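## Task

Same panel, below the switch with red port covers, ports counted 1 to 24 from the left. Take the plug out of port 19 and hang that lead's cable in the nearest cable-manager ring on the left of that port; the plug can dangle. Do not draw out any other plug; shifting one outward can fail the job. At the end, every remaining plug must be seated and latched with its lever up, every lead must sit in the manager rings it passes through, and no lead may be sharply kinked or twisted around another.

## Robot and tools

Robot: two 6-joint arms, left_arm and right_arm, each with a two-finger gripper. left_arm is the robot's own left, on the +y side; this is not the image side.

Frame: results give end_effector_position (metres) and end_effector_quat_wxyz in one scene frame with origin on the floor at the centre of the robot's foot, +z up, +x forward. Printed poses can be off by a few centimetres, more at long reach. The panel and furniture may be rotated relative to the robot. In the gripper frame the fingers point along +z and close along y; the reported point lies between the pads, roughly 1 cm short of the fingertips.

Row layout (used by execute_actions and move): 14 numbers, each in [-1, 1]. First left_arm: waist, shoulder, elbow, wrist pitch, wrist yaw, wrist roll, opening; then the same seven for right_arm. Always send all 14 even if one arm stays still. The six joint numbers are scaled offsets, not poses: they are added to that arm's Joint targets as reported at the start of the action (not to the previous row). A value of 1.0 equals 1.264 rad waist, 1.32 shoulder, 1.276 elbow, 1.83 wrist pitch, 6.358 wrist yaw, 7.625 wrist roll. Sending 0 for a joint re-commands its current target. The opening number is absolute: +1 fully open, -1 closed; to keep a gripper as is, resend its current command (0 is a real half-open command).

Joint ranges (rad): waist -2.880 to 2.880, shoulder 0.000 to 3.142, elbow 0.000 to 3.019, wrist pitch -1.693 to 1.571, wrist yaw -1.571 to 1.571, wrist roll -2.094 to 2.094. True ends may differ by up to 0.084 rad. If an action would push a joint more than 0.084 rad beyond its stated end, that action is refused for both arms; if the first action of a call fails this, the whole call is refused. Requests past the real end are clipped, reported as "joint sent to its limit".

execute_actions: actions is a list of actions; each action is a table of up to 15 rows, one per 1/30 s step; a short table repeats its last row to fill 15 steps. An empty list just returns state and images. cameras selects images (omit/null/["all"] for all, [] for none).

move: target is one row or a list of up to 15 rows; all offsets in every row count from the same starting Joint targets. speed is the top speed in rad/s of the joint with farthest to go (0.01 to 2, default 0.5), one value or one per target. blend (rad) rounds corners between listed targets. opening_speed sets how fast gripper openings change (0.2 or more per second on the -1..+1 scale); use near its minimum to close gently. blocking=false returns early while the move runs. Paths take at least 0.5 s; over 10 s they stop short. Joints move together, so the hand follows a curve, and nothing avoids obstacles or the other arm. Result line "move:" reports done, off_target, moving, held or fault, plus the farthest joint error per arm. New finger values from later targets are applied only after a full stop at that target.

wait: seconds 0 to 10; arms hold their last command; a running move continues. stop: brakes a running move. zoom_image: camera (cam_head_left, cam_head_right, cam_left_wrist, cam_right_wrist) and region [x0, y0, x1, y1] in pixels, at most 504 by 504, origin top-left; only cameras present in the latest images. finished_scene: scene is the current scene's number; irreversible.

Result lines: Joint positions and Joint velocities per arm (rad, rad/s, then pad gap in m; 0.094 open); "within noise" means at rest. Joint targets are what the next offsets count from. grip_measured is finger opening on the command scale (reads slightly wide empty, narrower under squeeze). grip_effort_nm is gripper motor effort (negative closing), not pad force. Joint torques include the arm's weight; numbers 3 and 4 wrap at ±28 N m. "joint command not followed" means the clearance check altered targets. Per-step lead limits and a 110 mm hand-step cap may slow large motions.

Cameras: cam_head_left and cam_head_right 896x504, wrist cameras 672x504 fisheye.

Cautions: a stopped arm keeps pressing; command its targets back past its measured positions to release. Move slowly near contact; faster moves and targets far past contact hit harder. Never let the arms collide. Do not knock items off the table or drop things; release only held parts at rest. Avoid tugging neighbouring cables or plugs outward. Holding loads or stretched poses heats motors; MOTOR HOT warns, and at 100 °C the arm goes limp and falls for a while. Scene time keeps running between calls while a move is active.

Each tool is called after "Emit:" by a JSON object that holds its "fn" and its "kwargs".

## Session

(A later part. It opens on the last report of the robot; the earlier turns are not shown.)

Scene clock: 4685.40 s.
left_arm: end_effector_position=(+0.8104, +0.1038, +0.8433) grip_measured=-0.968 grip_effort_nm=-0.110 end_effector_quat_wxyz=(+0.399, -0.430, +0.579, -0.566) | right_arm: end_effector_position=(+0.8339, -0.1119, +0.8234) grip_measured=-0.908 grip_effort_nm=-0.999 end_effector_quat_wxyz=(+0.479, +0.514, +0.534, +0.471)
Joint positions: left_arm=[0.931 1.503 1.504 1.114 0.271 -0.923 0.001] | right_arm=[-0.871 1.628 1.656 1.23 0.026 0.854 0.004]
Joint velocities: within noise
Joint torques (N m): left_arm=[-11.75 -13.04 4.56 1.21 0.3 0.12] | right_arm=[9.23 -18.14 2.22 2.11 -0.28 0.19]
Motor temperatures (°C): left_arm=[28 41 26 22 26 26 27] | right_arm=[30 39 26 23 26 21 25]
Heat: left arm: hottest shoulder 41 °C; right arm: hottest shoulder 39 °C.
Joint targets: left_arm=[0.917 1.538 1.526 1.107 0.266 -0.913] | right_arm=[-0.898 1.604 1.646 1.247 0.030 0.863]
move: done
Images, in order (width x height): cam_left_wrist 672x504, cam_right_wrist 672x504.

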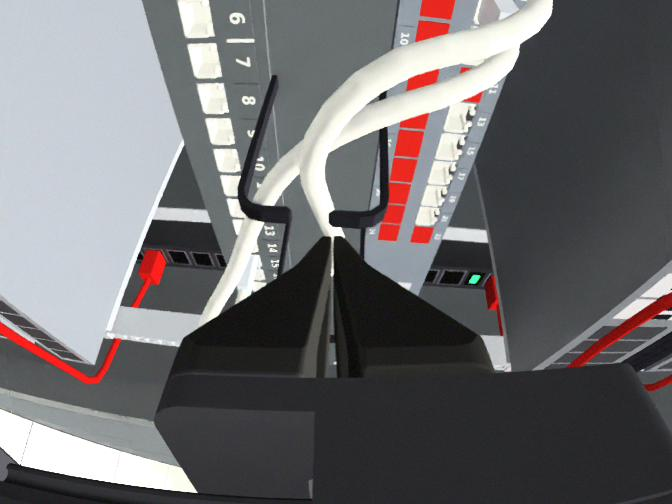

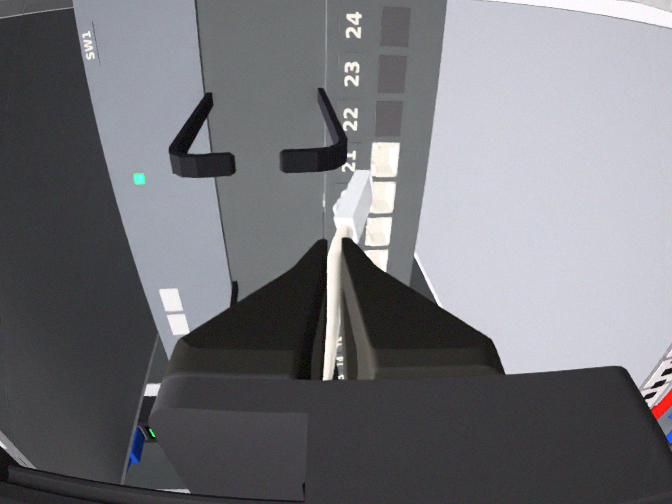

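Emit:
{"fn": "move", "kwargs": {"target": [0,0,0,0,0,0,-0.97,-0.013,-0.0104,-0.0092,0.0012,0,0,-0.97], "speed": 0.12, "cameras": ["cam_right_wrist","cam_left_wrist","cam_head_left"]}}

Emit:
{"fn": "zoom_image", "kwargs": {"camera": "cam_left_wrist", "region": [200, 60, 480, 300]}}

Emit:
{"fn": "zoom_image", "kwargs": {"camera": "cam_head_left", "region": [440, 230, 640, 310]}}

Scene clock: 4696.70 s.
left_arm: end_effector_position=(+0.8102, +0.1036, +0.8430) grip_measured=-0.968 grip_effort_nm=-0.115 end_effector_quat_wxyz=(+0.398, -0.430, +0.579, -0.566) | right_arm: end_effector_position=(+0.8334, -0.1206, +0.8221) grip_measured=-0.908 grip_effort_nm=-1.004 end_effector_quat_wxyz=(+0.482, +0.512, +0.537, +0.466)
Joint positions: left_arm=[0.931 1.504 1.504 1.114 0.271 -0.923 0.001] | right_arm=[-0.885 1.616 1.643 1.23 0.026 0.854 0.004]
Joint velocities: within noise
Joint torques (N m): left_arm=[-11.69 -13.16 4.55 1.24 0.27 0.13] | right_arm=[9 -18.14 2.29 2.22 -0.29 0.18]
Motor temperatures (°C): left_arm=[28 40 27 22 26 26 27] | right_arm=[30 40 26 23 25 21 25]
Heat: left arm: hottest shoulder 40 °C; right arm: hottest shoulder 40 °C.
Joint targets: left_arm=[0.917 1.538 1.526 1.107 0.266 -0.913] | right_arm=[-0.914 1.590 1.635 1.249 0.030 0.863]
move: done
Images, in order (width x height): cam_head_left 896x504, cam_left_wrist 672x504, cam_right_wrist 672x504.

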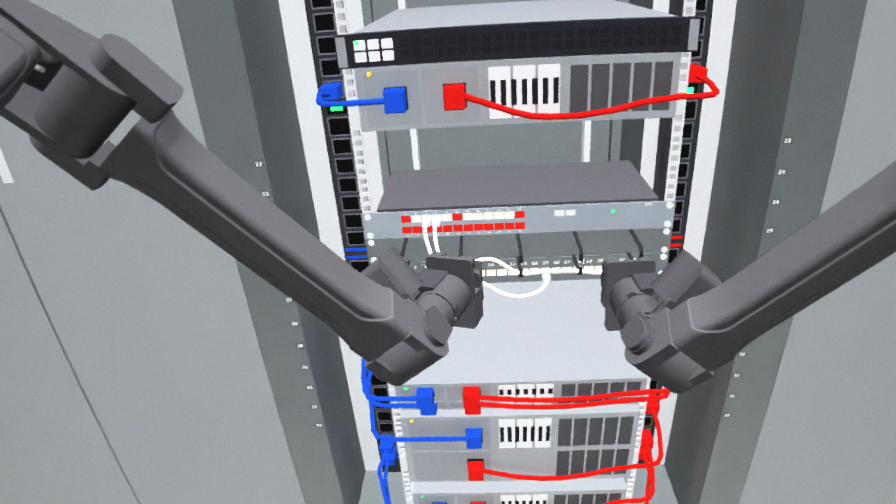

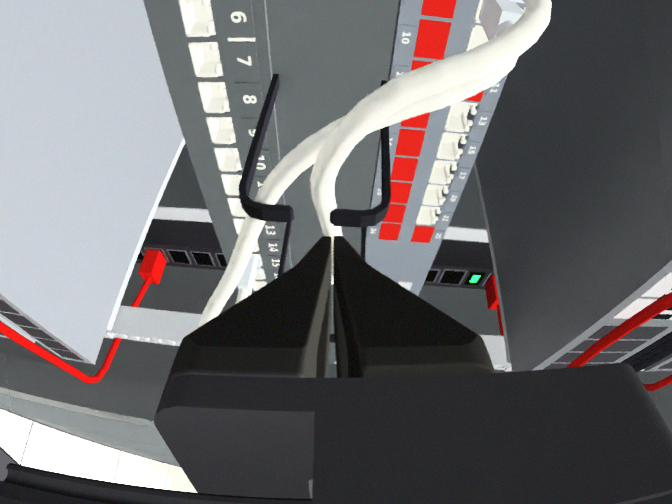

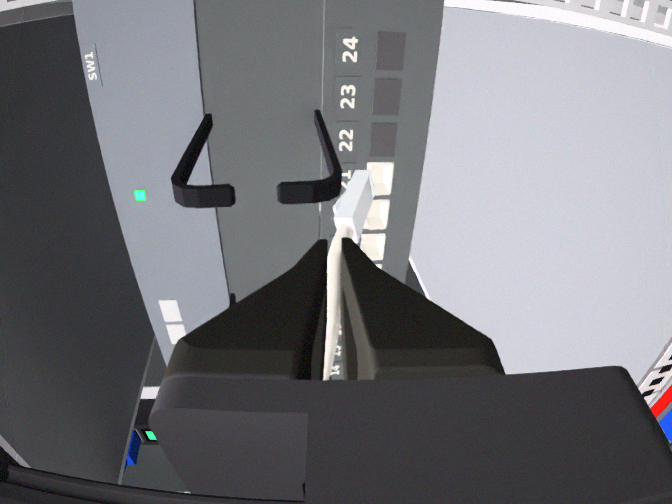

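Scaled by 1.800 from the camera's 672x504 image, which has a finer 960x720 frame.

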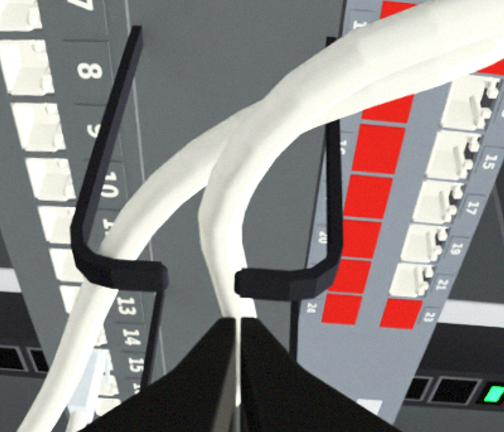

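Scaled by 2.520 from the camera's 896x504 image, which has a finer 1280x720 frame.

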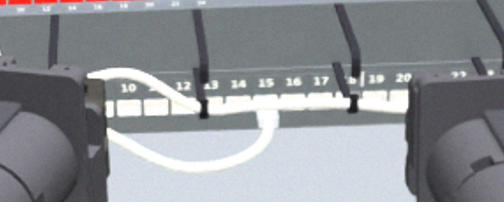

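Emit:
{"fn": "move", "kwargs": {"target": [0,0,0,0,0,0,-0.97,-0.0115,-0.0092,-0.008,0.0012,0,0,-0.97], "speed": 0.12, "cameras": ["cam_right_wrist","cam_left_wrist","cam_head_left"]}}

Emit:
{"fn": "zoom_image", "kwargs": {"camera": "cam_left_wrist", "region": [200, 60, 480, 300]}}

Emit:
{"fn": "zoom_image", "kwargs": {"camera": "cam_head_left", "region": [440, 230, 640, 310]}}

Scene clock: 4707.23 s.
left_arm: end_effector_position=(+0.8102, +0.1032, +0.8432) grip_measured=-0.968 grip_effort_nm=-0.110 end_effector_quat_wxyz=(+0.398, -0.430, +0.579, -0.566) | right_arm: end_effector_position=(+0.8320, -0.1263, +0.8207) grip_measured=-0.908 grip_effort_nm=-0.994 end_effector_quat_wxyz=(+0.483, +0.509, +0.540, +0.464)
Joint positions: left_arm=[0.931 1.504 1.504 1.113 0.271 -0.923 0.001] | right_arm=[-0.895 1.608 1.632 1.231 0.024 0.854 0.004]
Joint velocities: within noise
Joint torques (N m): left_arm=[-11.75 -12.98 4.57 1.22 0.29 0.11] | right_arm=[8 -18.78 2.41 2.22 -0.13 0.17]
Motor temperatures (°C): left_arm=[28 39 27 22 26 26 27] | right_arm=[30 39 25 23 25 21 26]
Heat: left arm: hottest shoulder 39 °C; right arm: hottest shoulder 39 °C.
Joint targets: left_arm=[0.917 1.538 1.526 1.106 0.266 -0.912] | right_arm=[-0.929 1.578 1.624 1.251 0.030 0.863]
move: done
Images, in order (width x height): cam_head_left 896x504, cam_left_wrist 672x504, cam_right_wrist 672x504.

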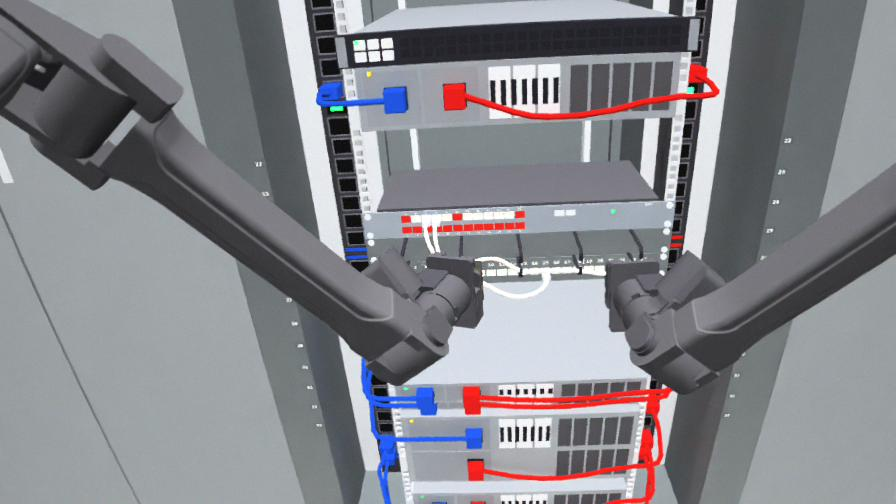

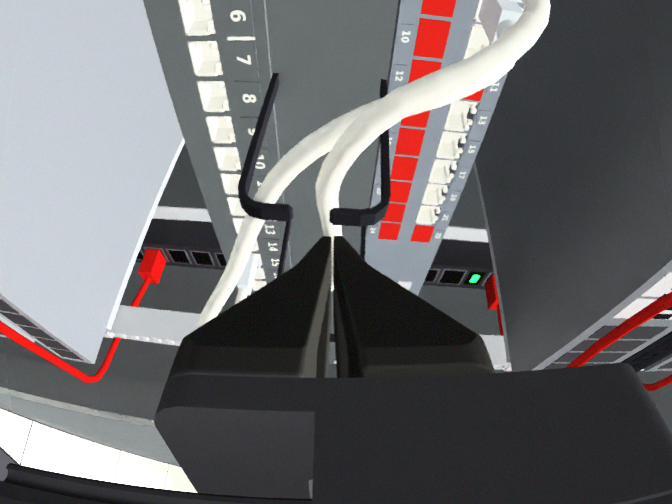

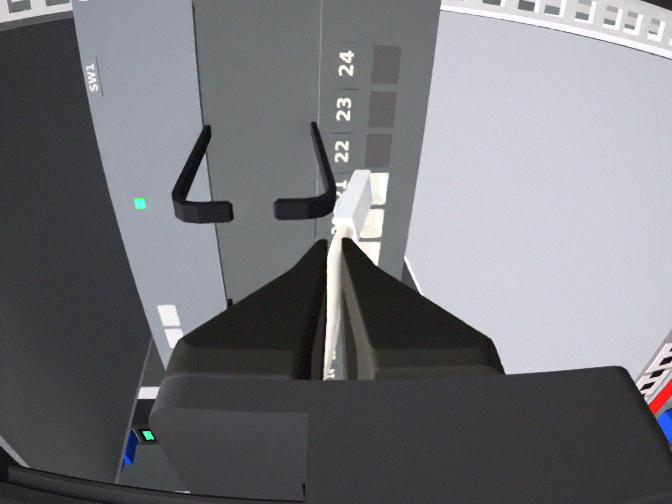

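Scaled by 1.800 from the camera's 672x504 image, which has a finer 960x720 frame.

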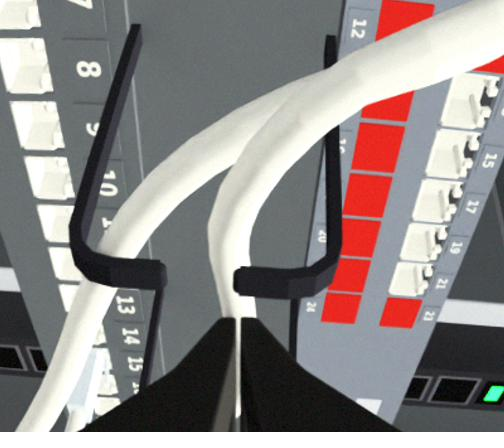

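Scaled by 2.520 from the camera's 896x504 image, which has a finer 1280x720 frame.

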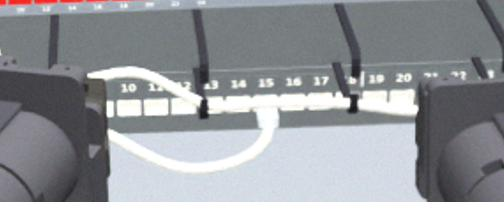

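Emit:
{"fn": "move", "kwargs": {"target": [[0,-0.032,0,0,0,0,-0.97,0,0,0,0,0,0,-0.97],[0,-0.045,-0.03,0.018,0,0,-0.97,0,0,0,0,0,0,-0.97],[0,-0.052,-0.1,0.058,0,0,-0.97,0,0,0,0,0,0,-0.97]], "speed": 0.12, "cameras": ["cam_right_wrist","cam_left_wrist","cam_head_left"]}}

Emit:
{"fn": "zoom_image", "kwargs": {"camera": "cam_left_wrist", "region": [200, 60, 480, 300]}}

Emit:
{"fn": "zoom_image", "kwargs": {"camera": "cam_head_left", "region": [440, 230, 640, 310]}}

Scene clock: 4720.67 s.
left_arm: end_effector_position=(+0.7805, +0.1046, +0.8471) grip_measured=-0.968 grip_effort_nm=-0.105 end_effector_quat_wxyz=(+0.402, -0.430, +0.577, -0.567) | right_arm: end_effector_position=(+0.8319, -0.1262, +0.8207) grip_measured=-0.908 grip_effort_nm=-0.989 end_effector_quat_wxyz=(+0.483, +0.509, +0.540, +0.464)
Joint positions: left_arm=[0.931 1.484 1.406 1.2 0.271 -0.923 0.001] | right_arm=[-0.895 1.608 1.631 1.231 0.024 0.854 0.004]
Joint velocities: within noise
Joint torques (N m): left_arm=[-11.69 -16.26 1.85 2.1 0.28 0.11] | right_arm=[8.18 -18.78 2.41 2.29 -0.16 0.18]
Motor temperatures (°C): left_arm=[28 39 27 22 26 26 27] | right_arm=[30 39 25 23 25 21 26]
Heat: left arm: hottest shoulder 39 °C; right arm: hottest shoulder 39 °C.
Joint targets: left_arm=[0.917 1.469 1.399 1.213 0.266 -0.912] | right_arm=[-0.929 1.578 1.624 1.251 0.030 0.863]
move: done
Images, in order (width x height): cam_head_left 896x504, cam_left_wrist 672x504, cam_right_wrist 672x504.

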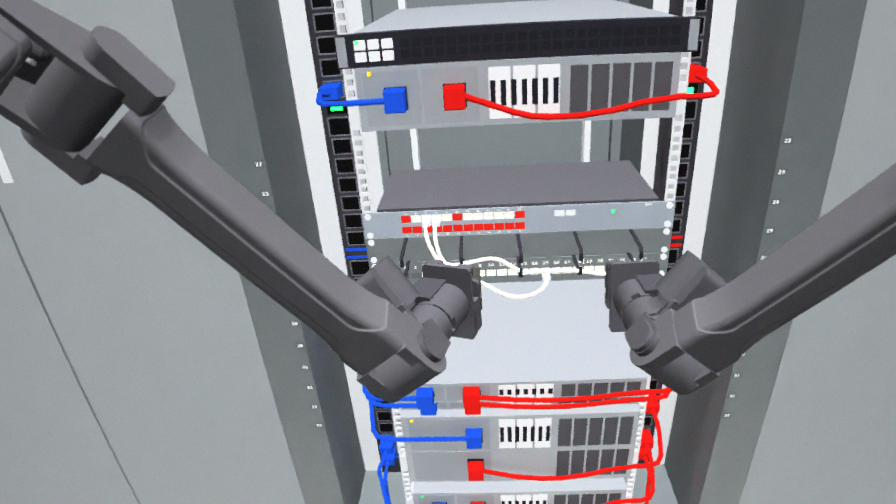

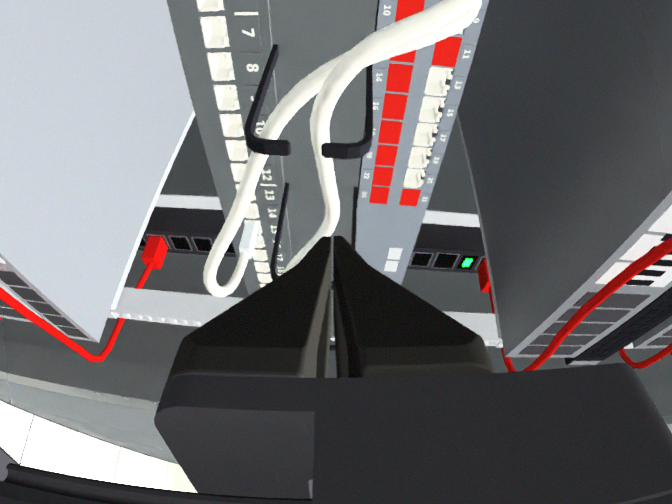

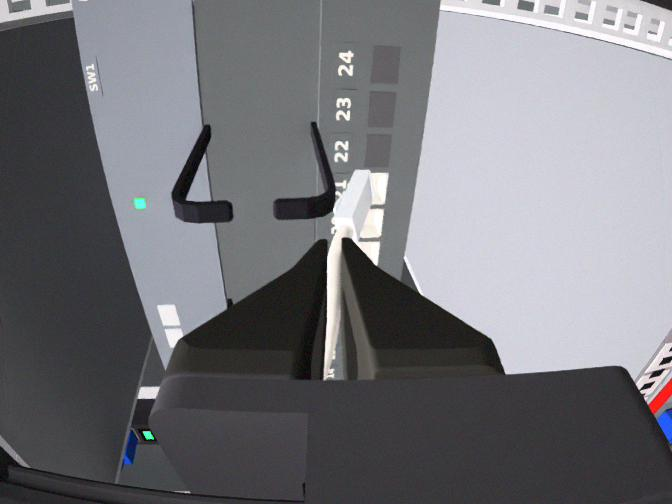

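Scaled by 1.800 from the camera's 672x504 image, which has a finer 960x720 frame.

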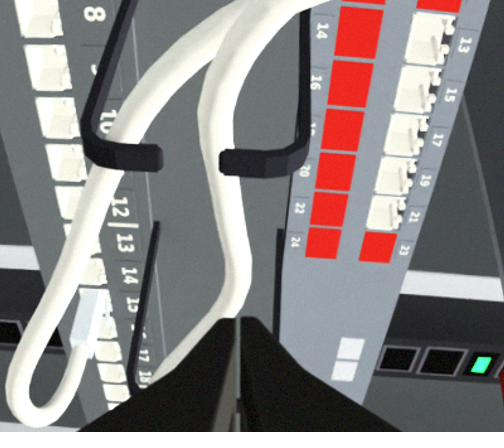

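Scaled by 2.520 from the camera's 896x504 image, which has a finer 1280x720 frame.

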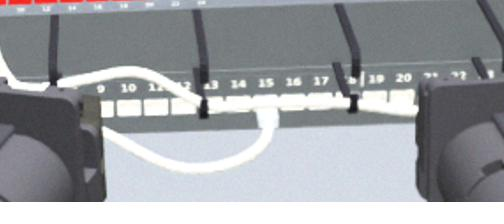

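Emit:
{"fn": "move", "kwargs": {"target": [0,0,0,0,0,0,-0.97,-0.016,-0.0125,-0.011,0.0016,0,0,-0.97], "speed": 0.12, "cameras": ["cam_right_wrist","cam_left_wrist","cam_head_left"]}}

Emit:
{"fn": "zoom_image", "kwargs": {"camera": "cam_left_wrist", "region": [200, 60, 480, 300]}}

Emit:
{"fn": "zoom_image", "kwargs": {"camera": "cam_head_left", "region": [440, 230, 640, 310]}}

Scene clock: 4730.17 s.
left_arm: end_effector_position=(+0.7807, +0.1049, +0.8476) grip_measured=-0.968 grip_effort_nm=-0.115 end_effector_quat_wxyz=(+0.402, -0.430, +0.577, -0.567) | right_arm: end_effector_position=(+0.8310, -0.1366, +0.8187) grip_measured=-0.908 grip_effort_nm=-0.994 end_effector_quat_wxyz=(+0.487, +0.506, +0.545, +0.459)
Joint positions: left_arm=[0.931 1.483 1.406 1.201 0.271 -0.923 0.001] | right_arm=[-0.913 1.594 1.617 1.231 0.021 0.854 0.004]
Joint velocities: within noise
Joint torques (N m): left_arm=[-11.46 -15.91 1.89 2.04 0.29 0.13] | right_arm=[7.36 -19.43 2.45 2.28 -0.05 0.2]
Motor temperatures (°C): left_arm=[28 41 26 22 26 26 27] | right_arm=[30 39 25 23 25 21 26]
Heat: left arm: hottest shoulder 41 °C; right arm: hottest shoulder 39 °C.
Joint targets: left_arm=[0.917 1.469 1.399 1.213 0.266 -0.912] | right_arm=[-0.949 1.561 1.610 1.254 0.030 0.863]
move: off_target (right_arm); right_arm: the waist is farthest, 0.037 rad from its target
Images, in order (width x height): cam_head_left 896x504, cam_left_wrist 672x504, cam_right_wrist 672x504.

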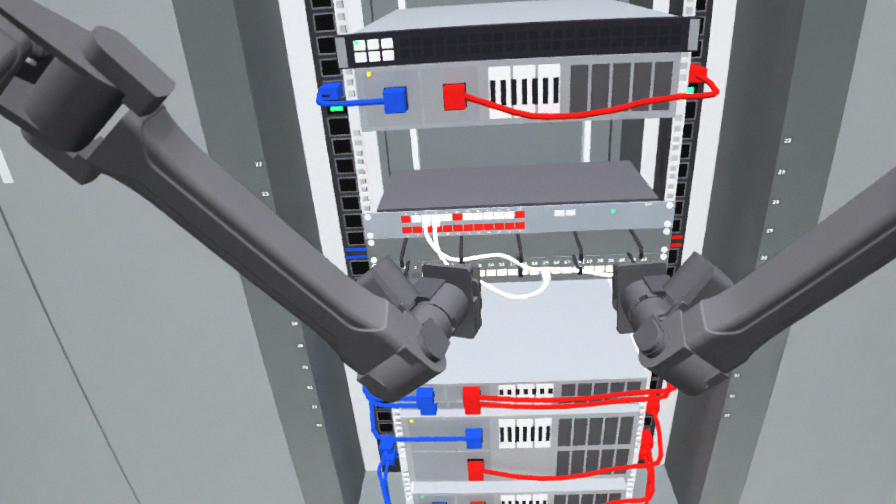

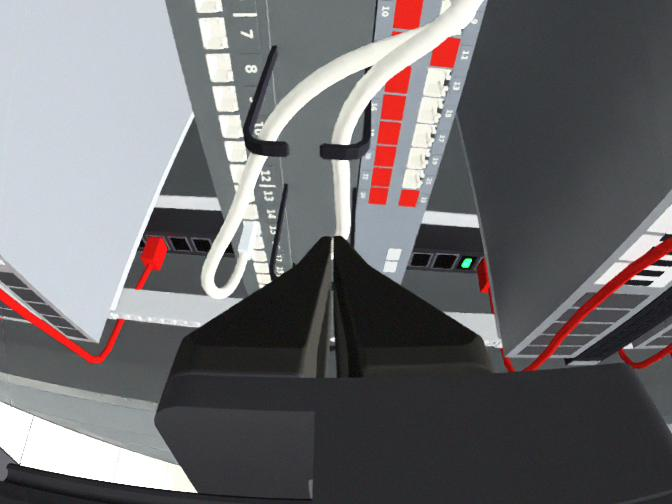

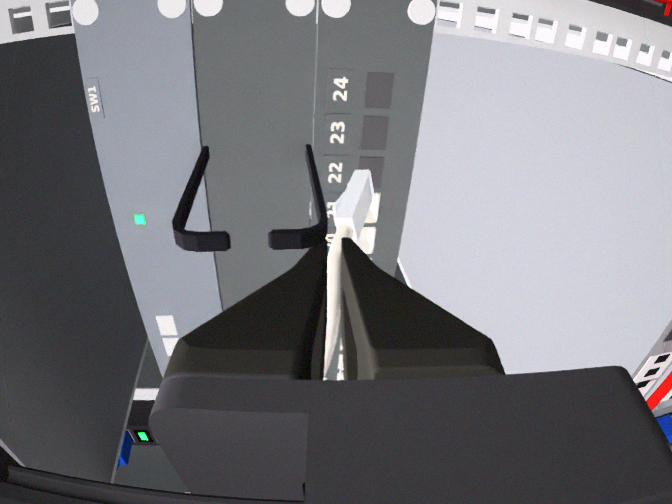

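Scaled by 1.800 from the camera's 672x504 image, which has a finer 960x720 frame.

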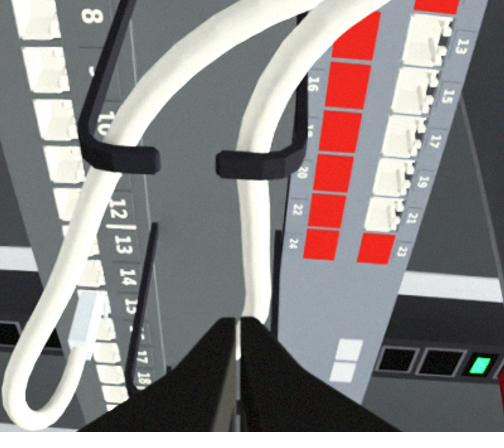

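Scaled by 2.520 from the camera's 896x504 image, which has a finer 1280x720 frame.

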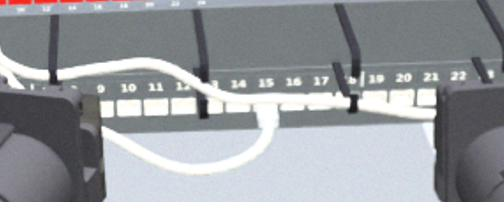

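Emit:
{"fn": "move", "kwargs": {"target": [0,-0.01,-0.06,0.037,0,0,-0.97,0,0,0,0,0,0,-0.97], "speed": 0.15, "cameras": ["cam_left_wrist","cam_head_left"]}}

Emit:
{"fn": "move", "kwargs": {"target": [0,0,0,0,0,0,-0.97,0,0,0,0,0,0,-0.7], "opening_speed": 0.2, "cameras": ["cam_right_wrist","cam_left_wrist","cam_head_left"]}}

Emit:
{"fn": "zoom_image", "kwargs": {"camera": "cam_left_wrist", "region": [200, 20, 480, 260]}}

Emit:
{"fn": "zoom_image", "kwargs": {"camera": "cam_head_left", "region": [440, 230, 640, 310]}}

Scene clock: 4748.47 s.
left_arm: end_effector_position=(+0.7562, +0.1060, +0.8507) grip_measured=-0.968 grip_effort_nm=-0.110 end_effector_quat_wxyz=(+0.404, -0.429, +0.576, -0.567) | right_arm: end_effector_position=(+0.8308, -0.1365, +0.8186) grip_measured=-0.908 grip_effort_nm=-0.999 end_effector_quat_wxyz=(+0.487, +0.506, +0.545, +0.459)
Joint positions: left_arm=[0.931 1.47 1.329 1.268 0.271 -0.923 0.001] | right_arm=[-0.913 1.594 1.617 1.231 0.021 0.854 0.004]
Joint velocities: within noise
Joint torques (N m): left_arm=[-11.11 -15.09 1.43 2.04 0.29 0.11] | right_arm=[7.71 -18.96 2.47 2.37 -0.04 0.18]
Motor temperatures (°C): left_arm=[28 42 26 22 26 26 27] | right_arm=[30 41 25 23 25 21 26]
Heat: left arm: hottest shoulder 42 °C; right arm: hottest shoulder 41 °C.
Joint targets: left_arm=[0.917 1.456 1.322 1.280 0.267 -0.912] | right_arm=[-0.949 1.561 1.610 1.254 0.030 0.863]
move: off_target (right_arm); right_arm: the waist is farthest, 0.036 rad from its target
Images, in order (width x height): cam_head_left 896x504, cam_left_wrist 672x504.

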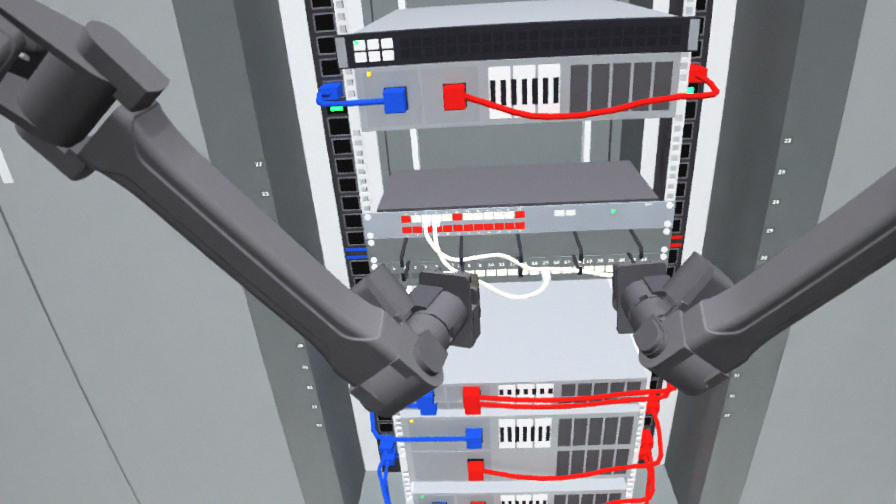

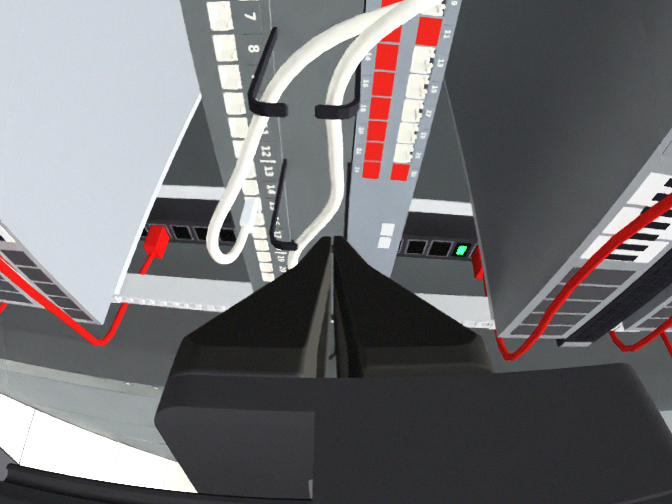

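Scene clock: 4750.10 s.
left_arm: end_effector_position=(+0.7562, +0.1061, +0.8508) grip_measured=-0.968 grip_effort_nm=-0.115 end_effector_quat_wxyz=(+0.404, -0.429, +0.575, -0.567) | right_arm: end_effector_position=(+0.8279, -0.1404, +0.8130) grip_measured=-0.702 grip_effort_nm=0.115 end_effector_quat_wxyz=(+0.487, +0.505, +0.549, +0.454)
Joint positions: left_arm=[0.931 1.47 1.329 1.268 0.271 -0.923 0.001] | right_arm=[-0.924 1.594 1.61 1.231 0.024 0.854 0.014]
Joint velocities: within noise
Joint torques (N m): left_arm=[-11.11 -15.27 1.46 2.07 0.28 0.12] | right_arm=[8.23 -19.49 3.02 2.4 -0.14 0.18]
Motor temperatures (°C): left_arm=[28 42 26 22 26 26 27] | right_arm=[30 41 25 23 25 21 26]
Heat: left arm: hottest shoulder 42 °C; right arm: hottest shoulder 41 °C.
Joint targets: left_arm=[0.917 1.456 1.322 1.280 0.267 -0.912] | right_arm=[-0.949 1.561 1.610 1.254 0.030 0.863]
move: done
Images, in order (width x height): cam_head_left 896x504, cam_left_wrist 672x504, cam_right_wrist 672x504.

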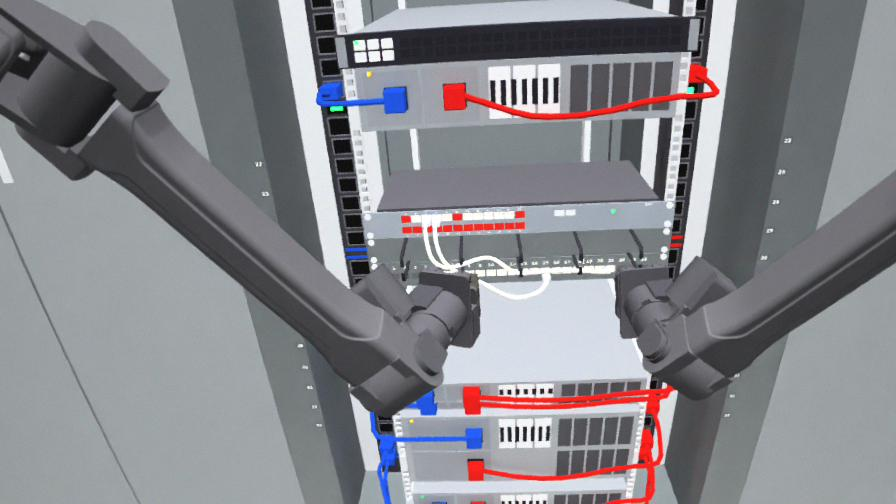

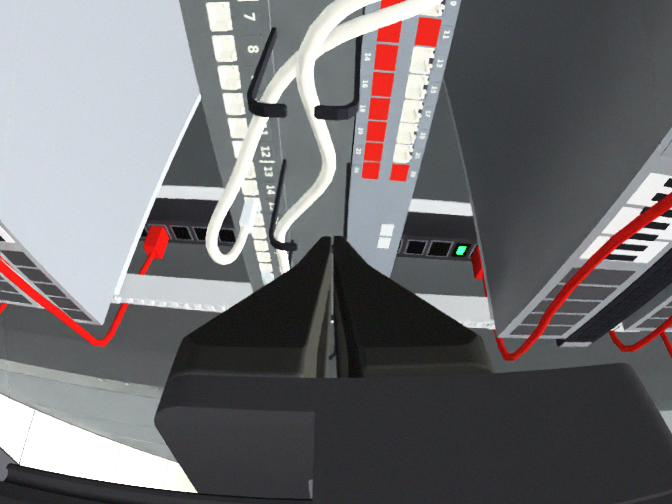

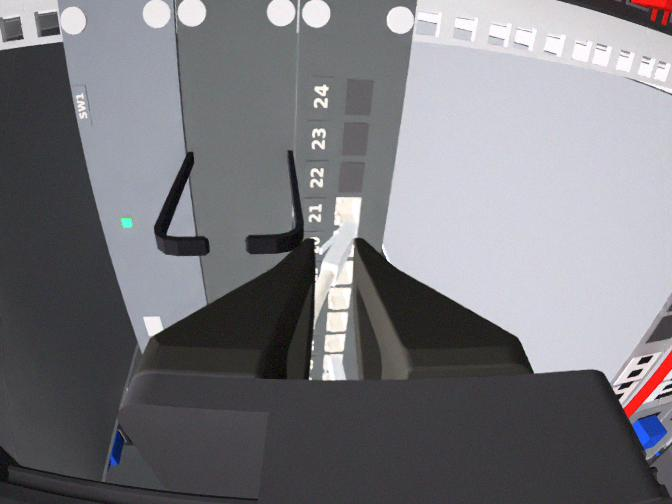

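Scaled by 1.800 from the camera's 672x504 image, which has a finer 960x720 frame.

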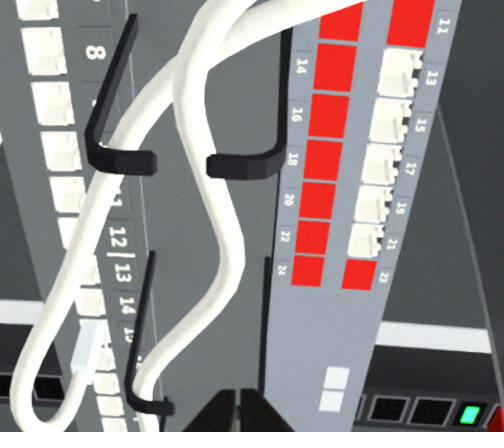

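Scaled by 2.520 from the camera's 896x504 image, which has a finer 1280x720 frame.

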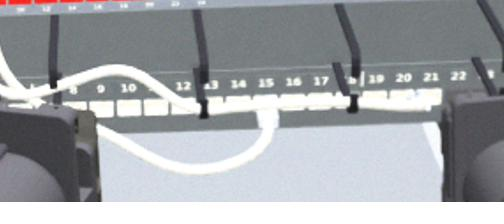

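Emit:
{"fn": "zoom_image", "kwargs": {"camera": "cam_head_left", "region": [430, 240, 500, 290]}}

Emit:
{"fn": "zoom_image", "kwargs": {"camera": "cam_left_wrist", "region": [280, 60, 370, 150]}}

Scaled by 7.200 from the camera's 896x504 image, which has a finer 1280x720 frame.

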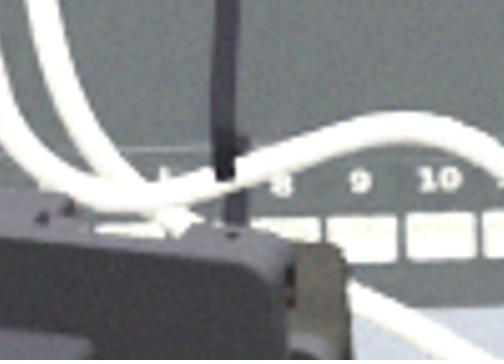

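Scaled by 5.600 from the camera's 672x504 image, which has a finer 960x720 frame.

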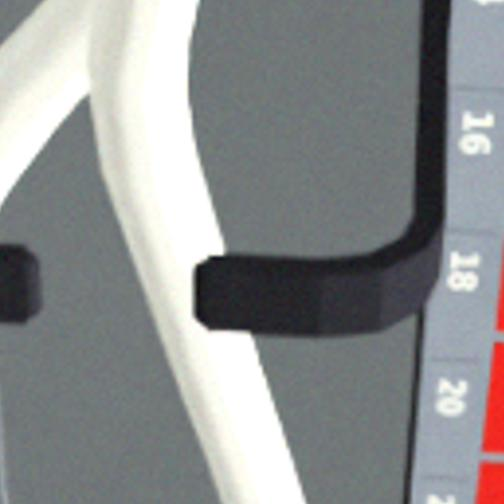

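Emit:
{"fn": "move", "kwargs": {"target": [[0,0,0,0,0,0,-0.97,0,0,0,0,0,0,-0.5],[0,0,0,0,0,0,-0.97,0,-0.02,-0.1,0.055,0,0,-0.5],[0,0,0,0,0,0,-0.97,0,-0.036,-0.2,0.115,0,0,-0.5]], "speed": 0.15, "opening_speed": 0.5, "cameras": ["cam_right_wrist","cam_left_wrist","cam_head_left"]}}

Emit:
{"fn": "zoom_image", "kwargs": {"camera": "cam_left_wrist", "region": [280, 60, 370, 150]}}

Emit:
{"fn": "zoom_image", "kwargs": {"camera": "cam_head_left", "region": [430, 240, 530, 290]}}

Emit:
{"fn": "zoom_image", "kwargs": {"camera": "cam_right_wrist", "region": [180, 60, 480, 320]}}

Emit:
{"fn": "zoom_image", "kwargs": {"camera": "cam_head_left", "region": [530, 240, 630, 290]}}

Scene clock: 4794.80 s.
left_arm: end_effector_position=(+0.7562, +0.1062, +0.8510) grip_measured=-0.968 grip_effort_nm=-0.110 end_effector_quat_wxyz=(+0.404, -0.429, +0.575, -0.567) | right_arm: end_effector_position=(+0.7548, -0.1506, +0.8257) grip_measured=-0.501 grip_effort_nm=0.110 end_effector_quat_wxyz=(+0.497, +0.505, +0.542, +0.451)
Joint positions: left_arm=[0.931 1.47 1.329 1.269 0.271 -0.923 0.001] | right_arm=[-0.929 1.539 1.363 1.447 0.027 0.854 0.023]
Joint velocities: within noise
Joint torques (N m): left_arm=[-11.11 -15.15 1.46 2.02 0.29 0.12] | right_arm=[8.12 -16.73 0.95 2.19 -0.27 0.19]
Motor temperatures (°C): left_arm=[28 43 25 22 26 26 27] | right_arm=[30 42 25 23 25 21 25]
Heat: left arm: hottest shoulder 43 °C; right arm: hottest shoulder 42 °C.
Joint targets: left_arm=[0.917 1.456 1.322 1.281 0.267 -0.912] | right_arm=[-0.949 1.514 1.355 1.465 0.030 0.863]
move: done
Images, in order (width x height): cam_head_left 896x504, cam_left_wrist 672x504, cam_right_wrist 672x504.

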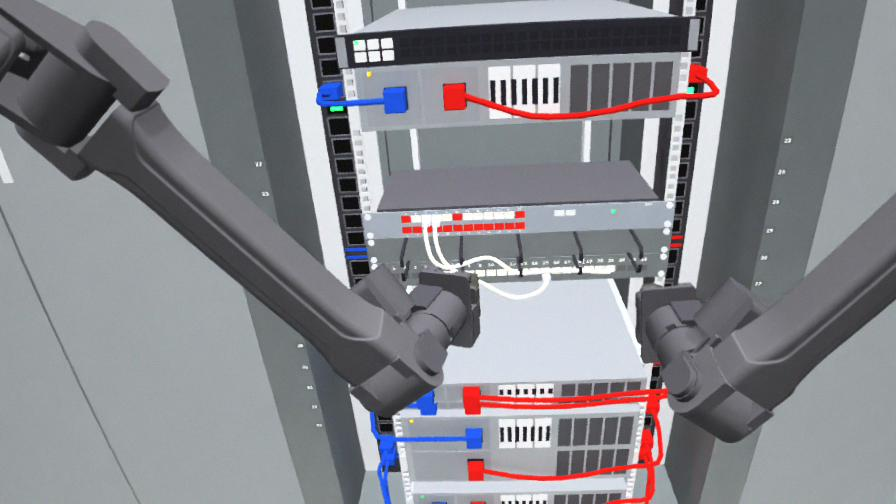

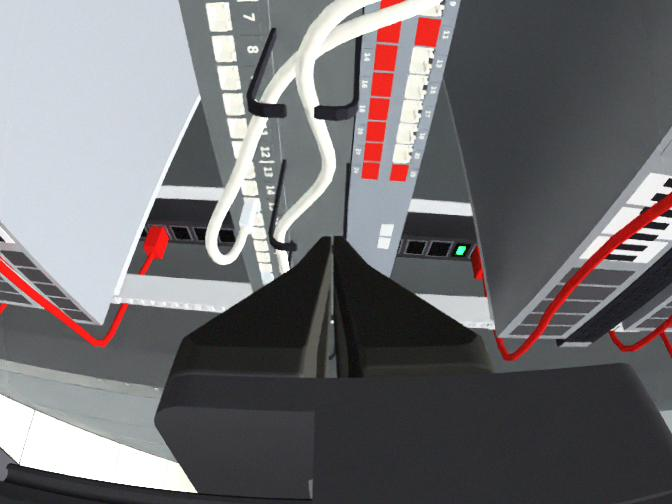

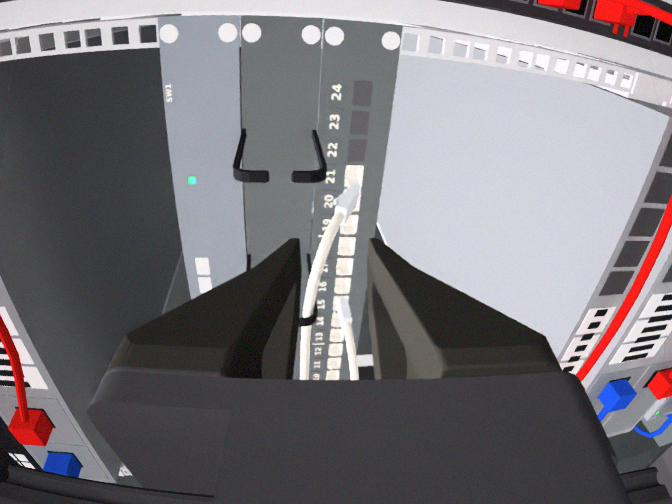

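Scaled by 5.600 from the camera's 672x504 image, which has a finer 960x720 frame.

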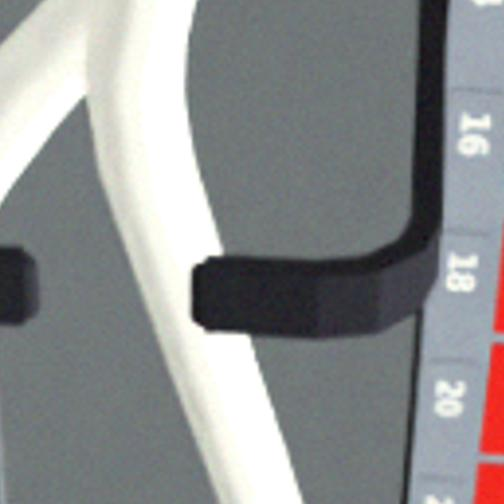

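Scaled by 5.040 from the camera's 896x504 image, which has a finer 1280x720 frame.

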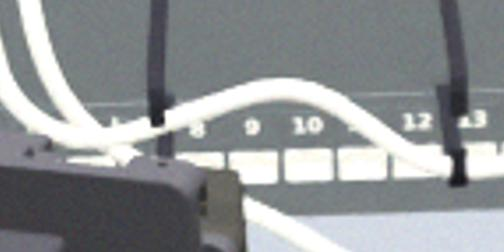

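Scaled by 1.680 from the camera's 672x504 image, which has a finer 960x720 frame.

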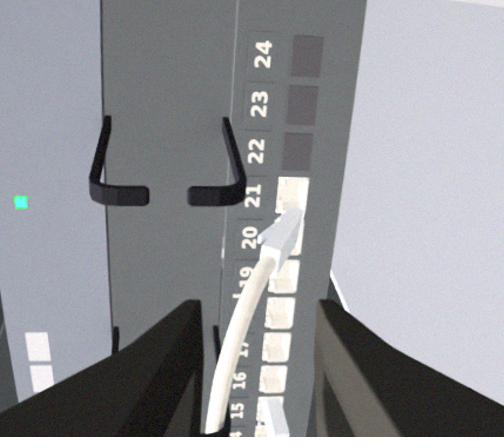

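Scaled by 5.040 from the camera's 896x504 image, which has a finer 1280x720 frame.

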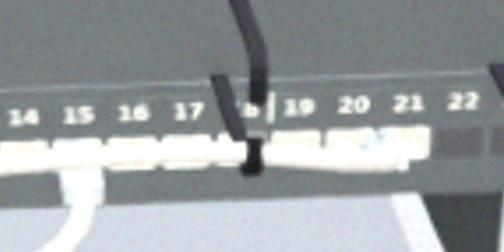

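Emit:
{"fn": "move", "kwargs": {"target": [0.1646,0.0341,-0.1152,0.147,0.0332,-0.0405,-0.97,0,0,0,0,0,0,-0.5], "speed": 0.3, "cameras": ["cam_left_wrist","cam_head_left","cam_head_right"]}}

Emit:
{"fn": "zoom_image", "kwargs": {"camera": "cam_left_wrist", "region": [220, 0, 420, 240]}}

Emit:
{"fn": "zoom_image", "kwargs": {"camera": "cam_head_left", "region": [400, 200, 530, 290]}}

Emit:
{"fn": "zoom_image", "kwargs": {"camera": "cam_head_right", "region": [320, 210, 450, 300]}}

Scene clock: 4811.13 s.
left_arm: end_effector_position=(+0.6911, +0.1603, +0.8396) grip_measured=-0.968 grip_effort_nm=-0.110 end_effector_quat_wxyz=(+0.374, -0.404, +0.541, -0.636) | right_arm: end_effector_position=(+0.7551, -0.1510, +0.8261) grip_measured=-0.501 grip_effort_nm=0.110 end_effector_quat_wxyz=(+0.498, +0.505, +0.542, +0.451)
Joint positions: left_arm=[1.104 1.469 1.181 1.536 0.474 -1.207 0.001] | right_arm=[-0.929 1.538 1.363 1.447 0.027 0.854 0.023]
Joint velocities: within noise
Joint torques (N m): left_arm=[-6.01 -12.22 0.38 2.19 0.46 -0.09] | right_arm=[8.12 -16.97 0.98 2.18 -0.28 0.18]
Motor temperatures (°C): left_arm=[28 43 25 22 26 26 27] | right_arm=[30 42 25 23 25 21 24]
Heat: left arm: hottest shoulder 43 °C; right arm: hottest shoulder 42 °C.
Joint targets: left_arm=[1.125 1.501 1.175 1.549 0.478 -1.221] | right_arm=[-0.949 1.513 1.355 1.465 0.030 0.863]
move: done
Images, in order (width x height): cam_head_left 896x504, cam_head_right 896x504, cam_left_wrist 672x504.

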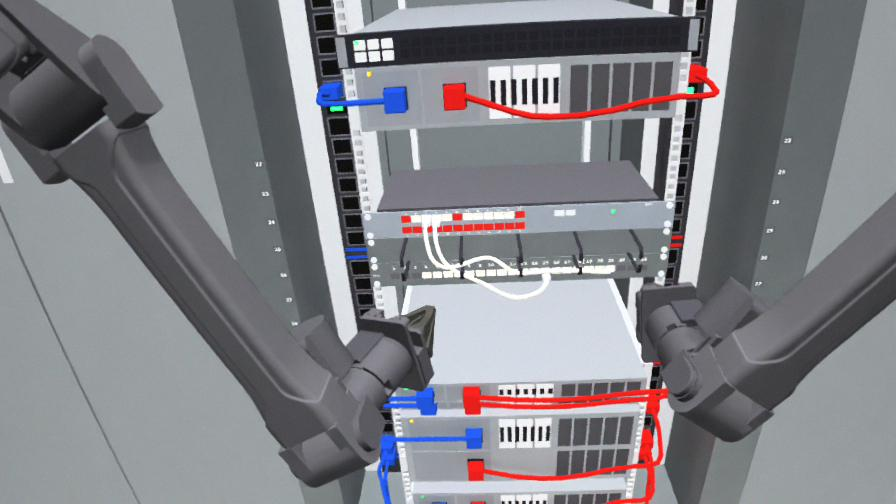

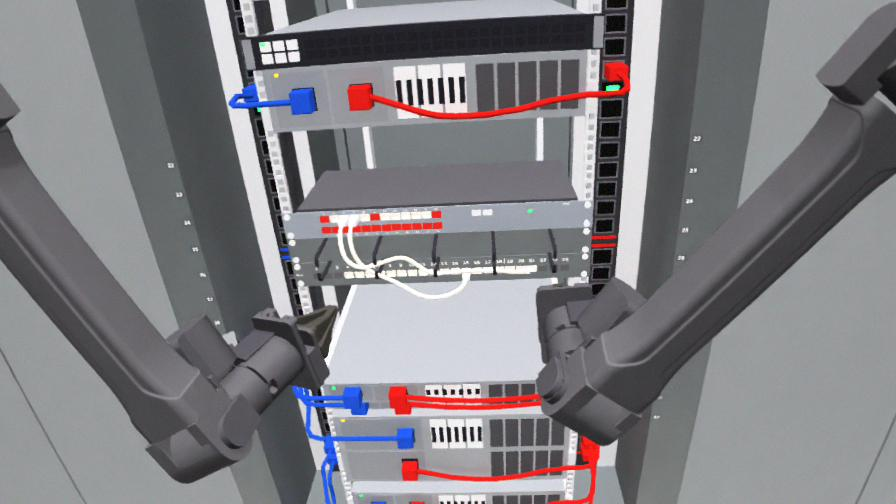

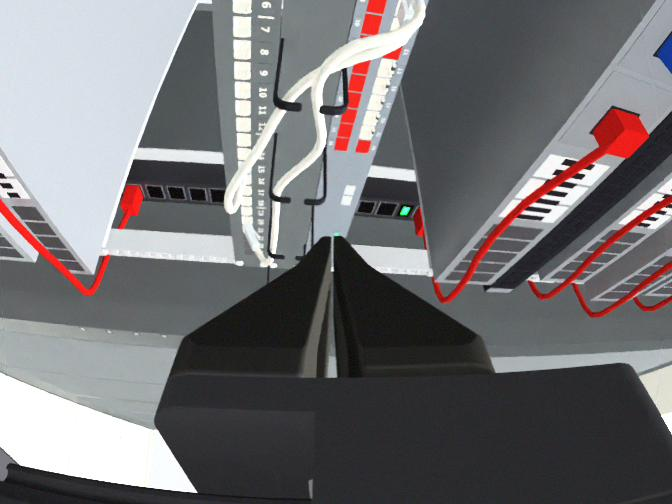

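Scaled by 2.100 from the camera's 672x504 image, which has a finer 960x720 frame.

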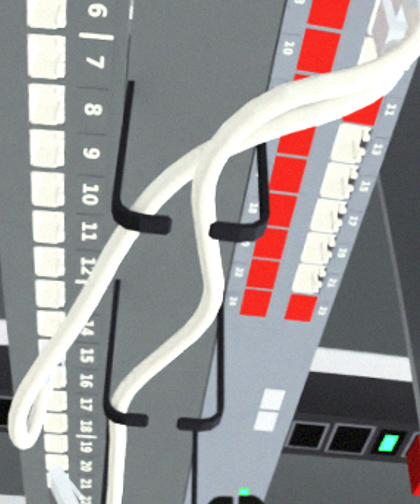

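Scaled by 3.877 from the camera's 896x504 image, which has a finer 1280x720 frame.

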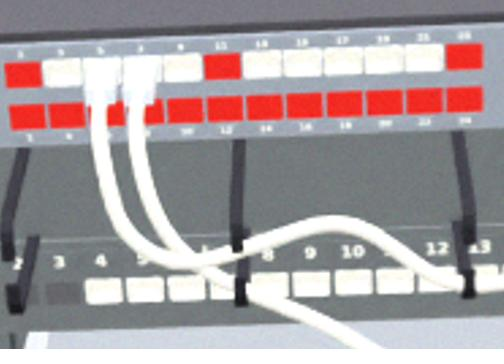

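Scaled by 3.877 from the camera's 896x504 image, which has a finer 1280x720 frame.

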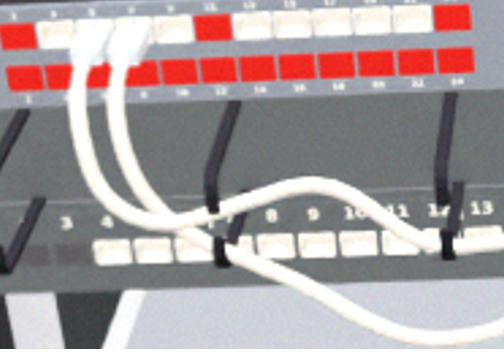

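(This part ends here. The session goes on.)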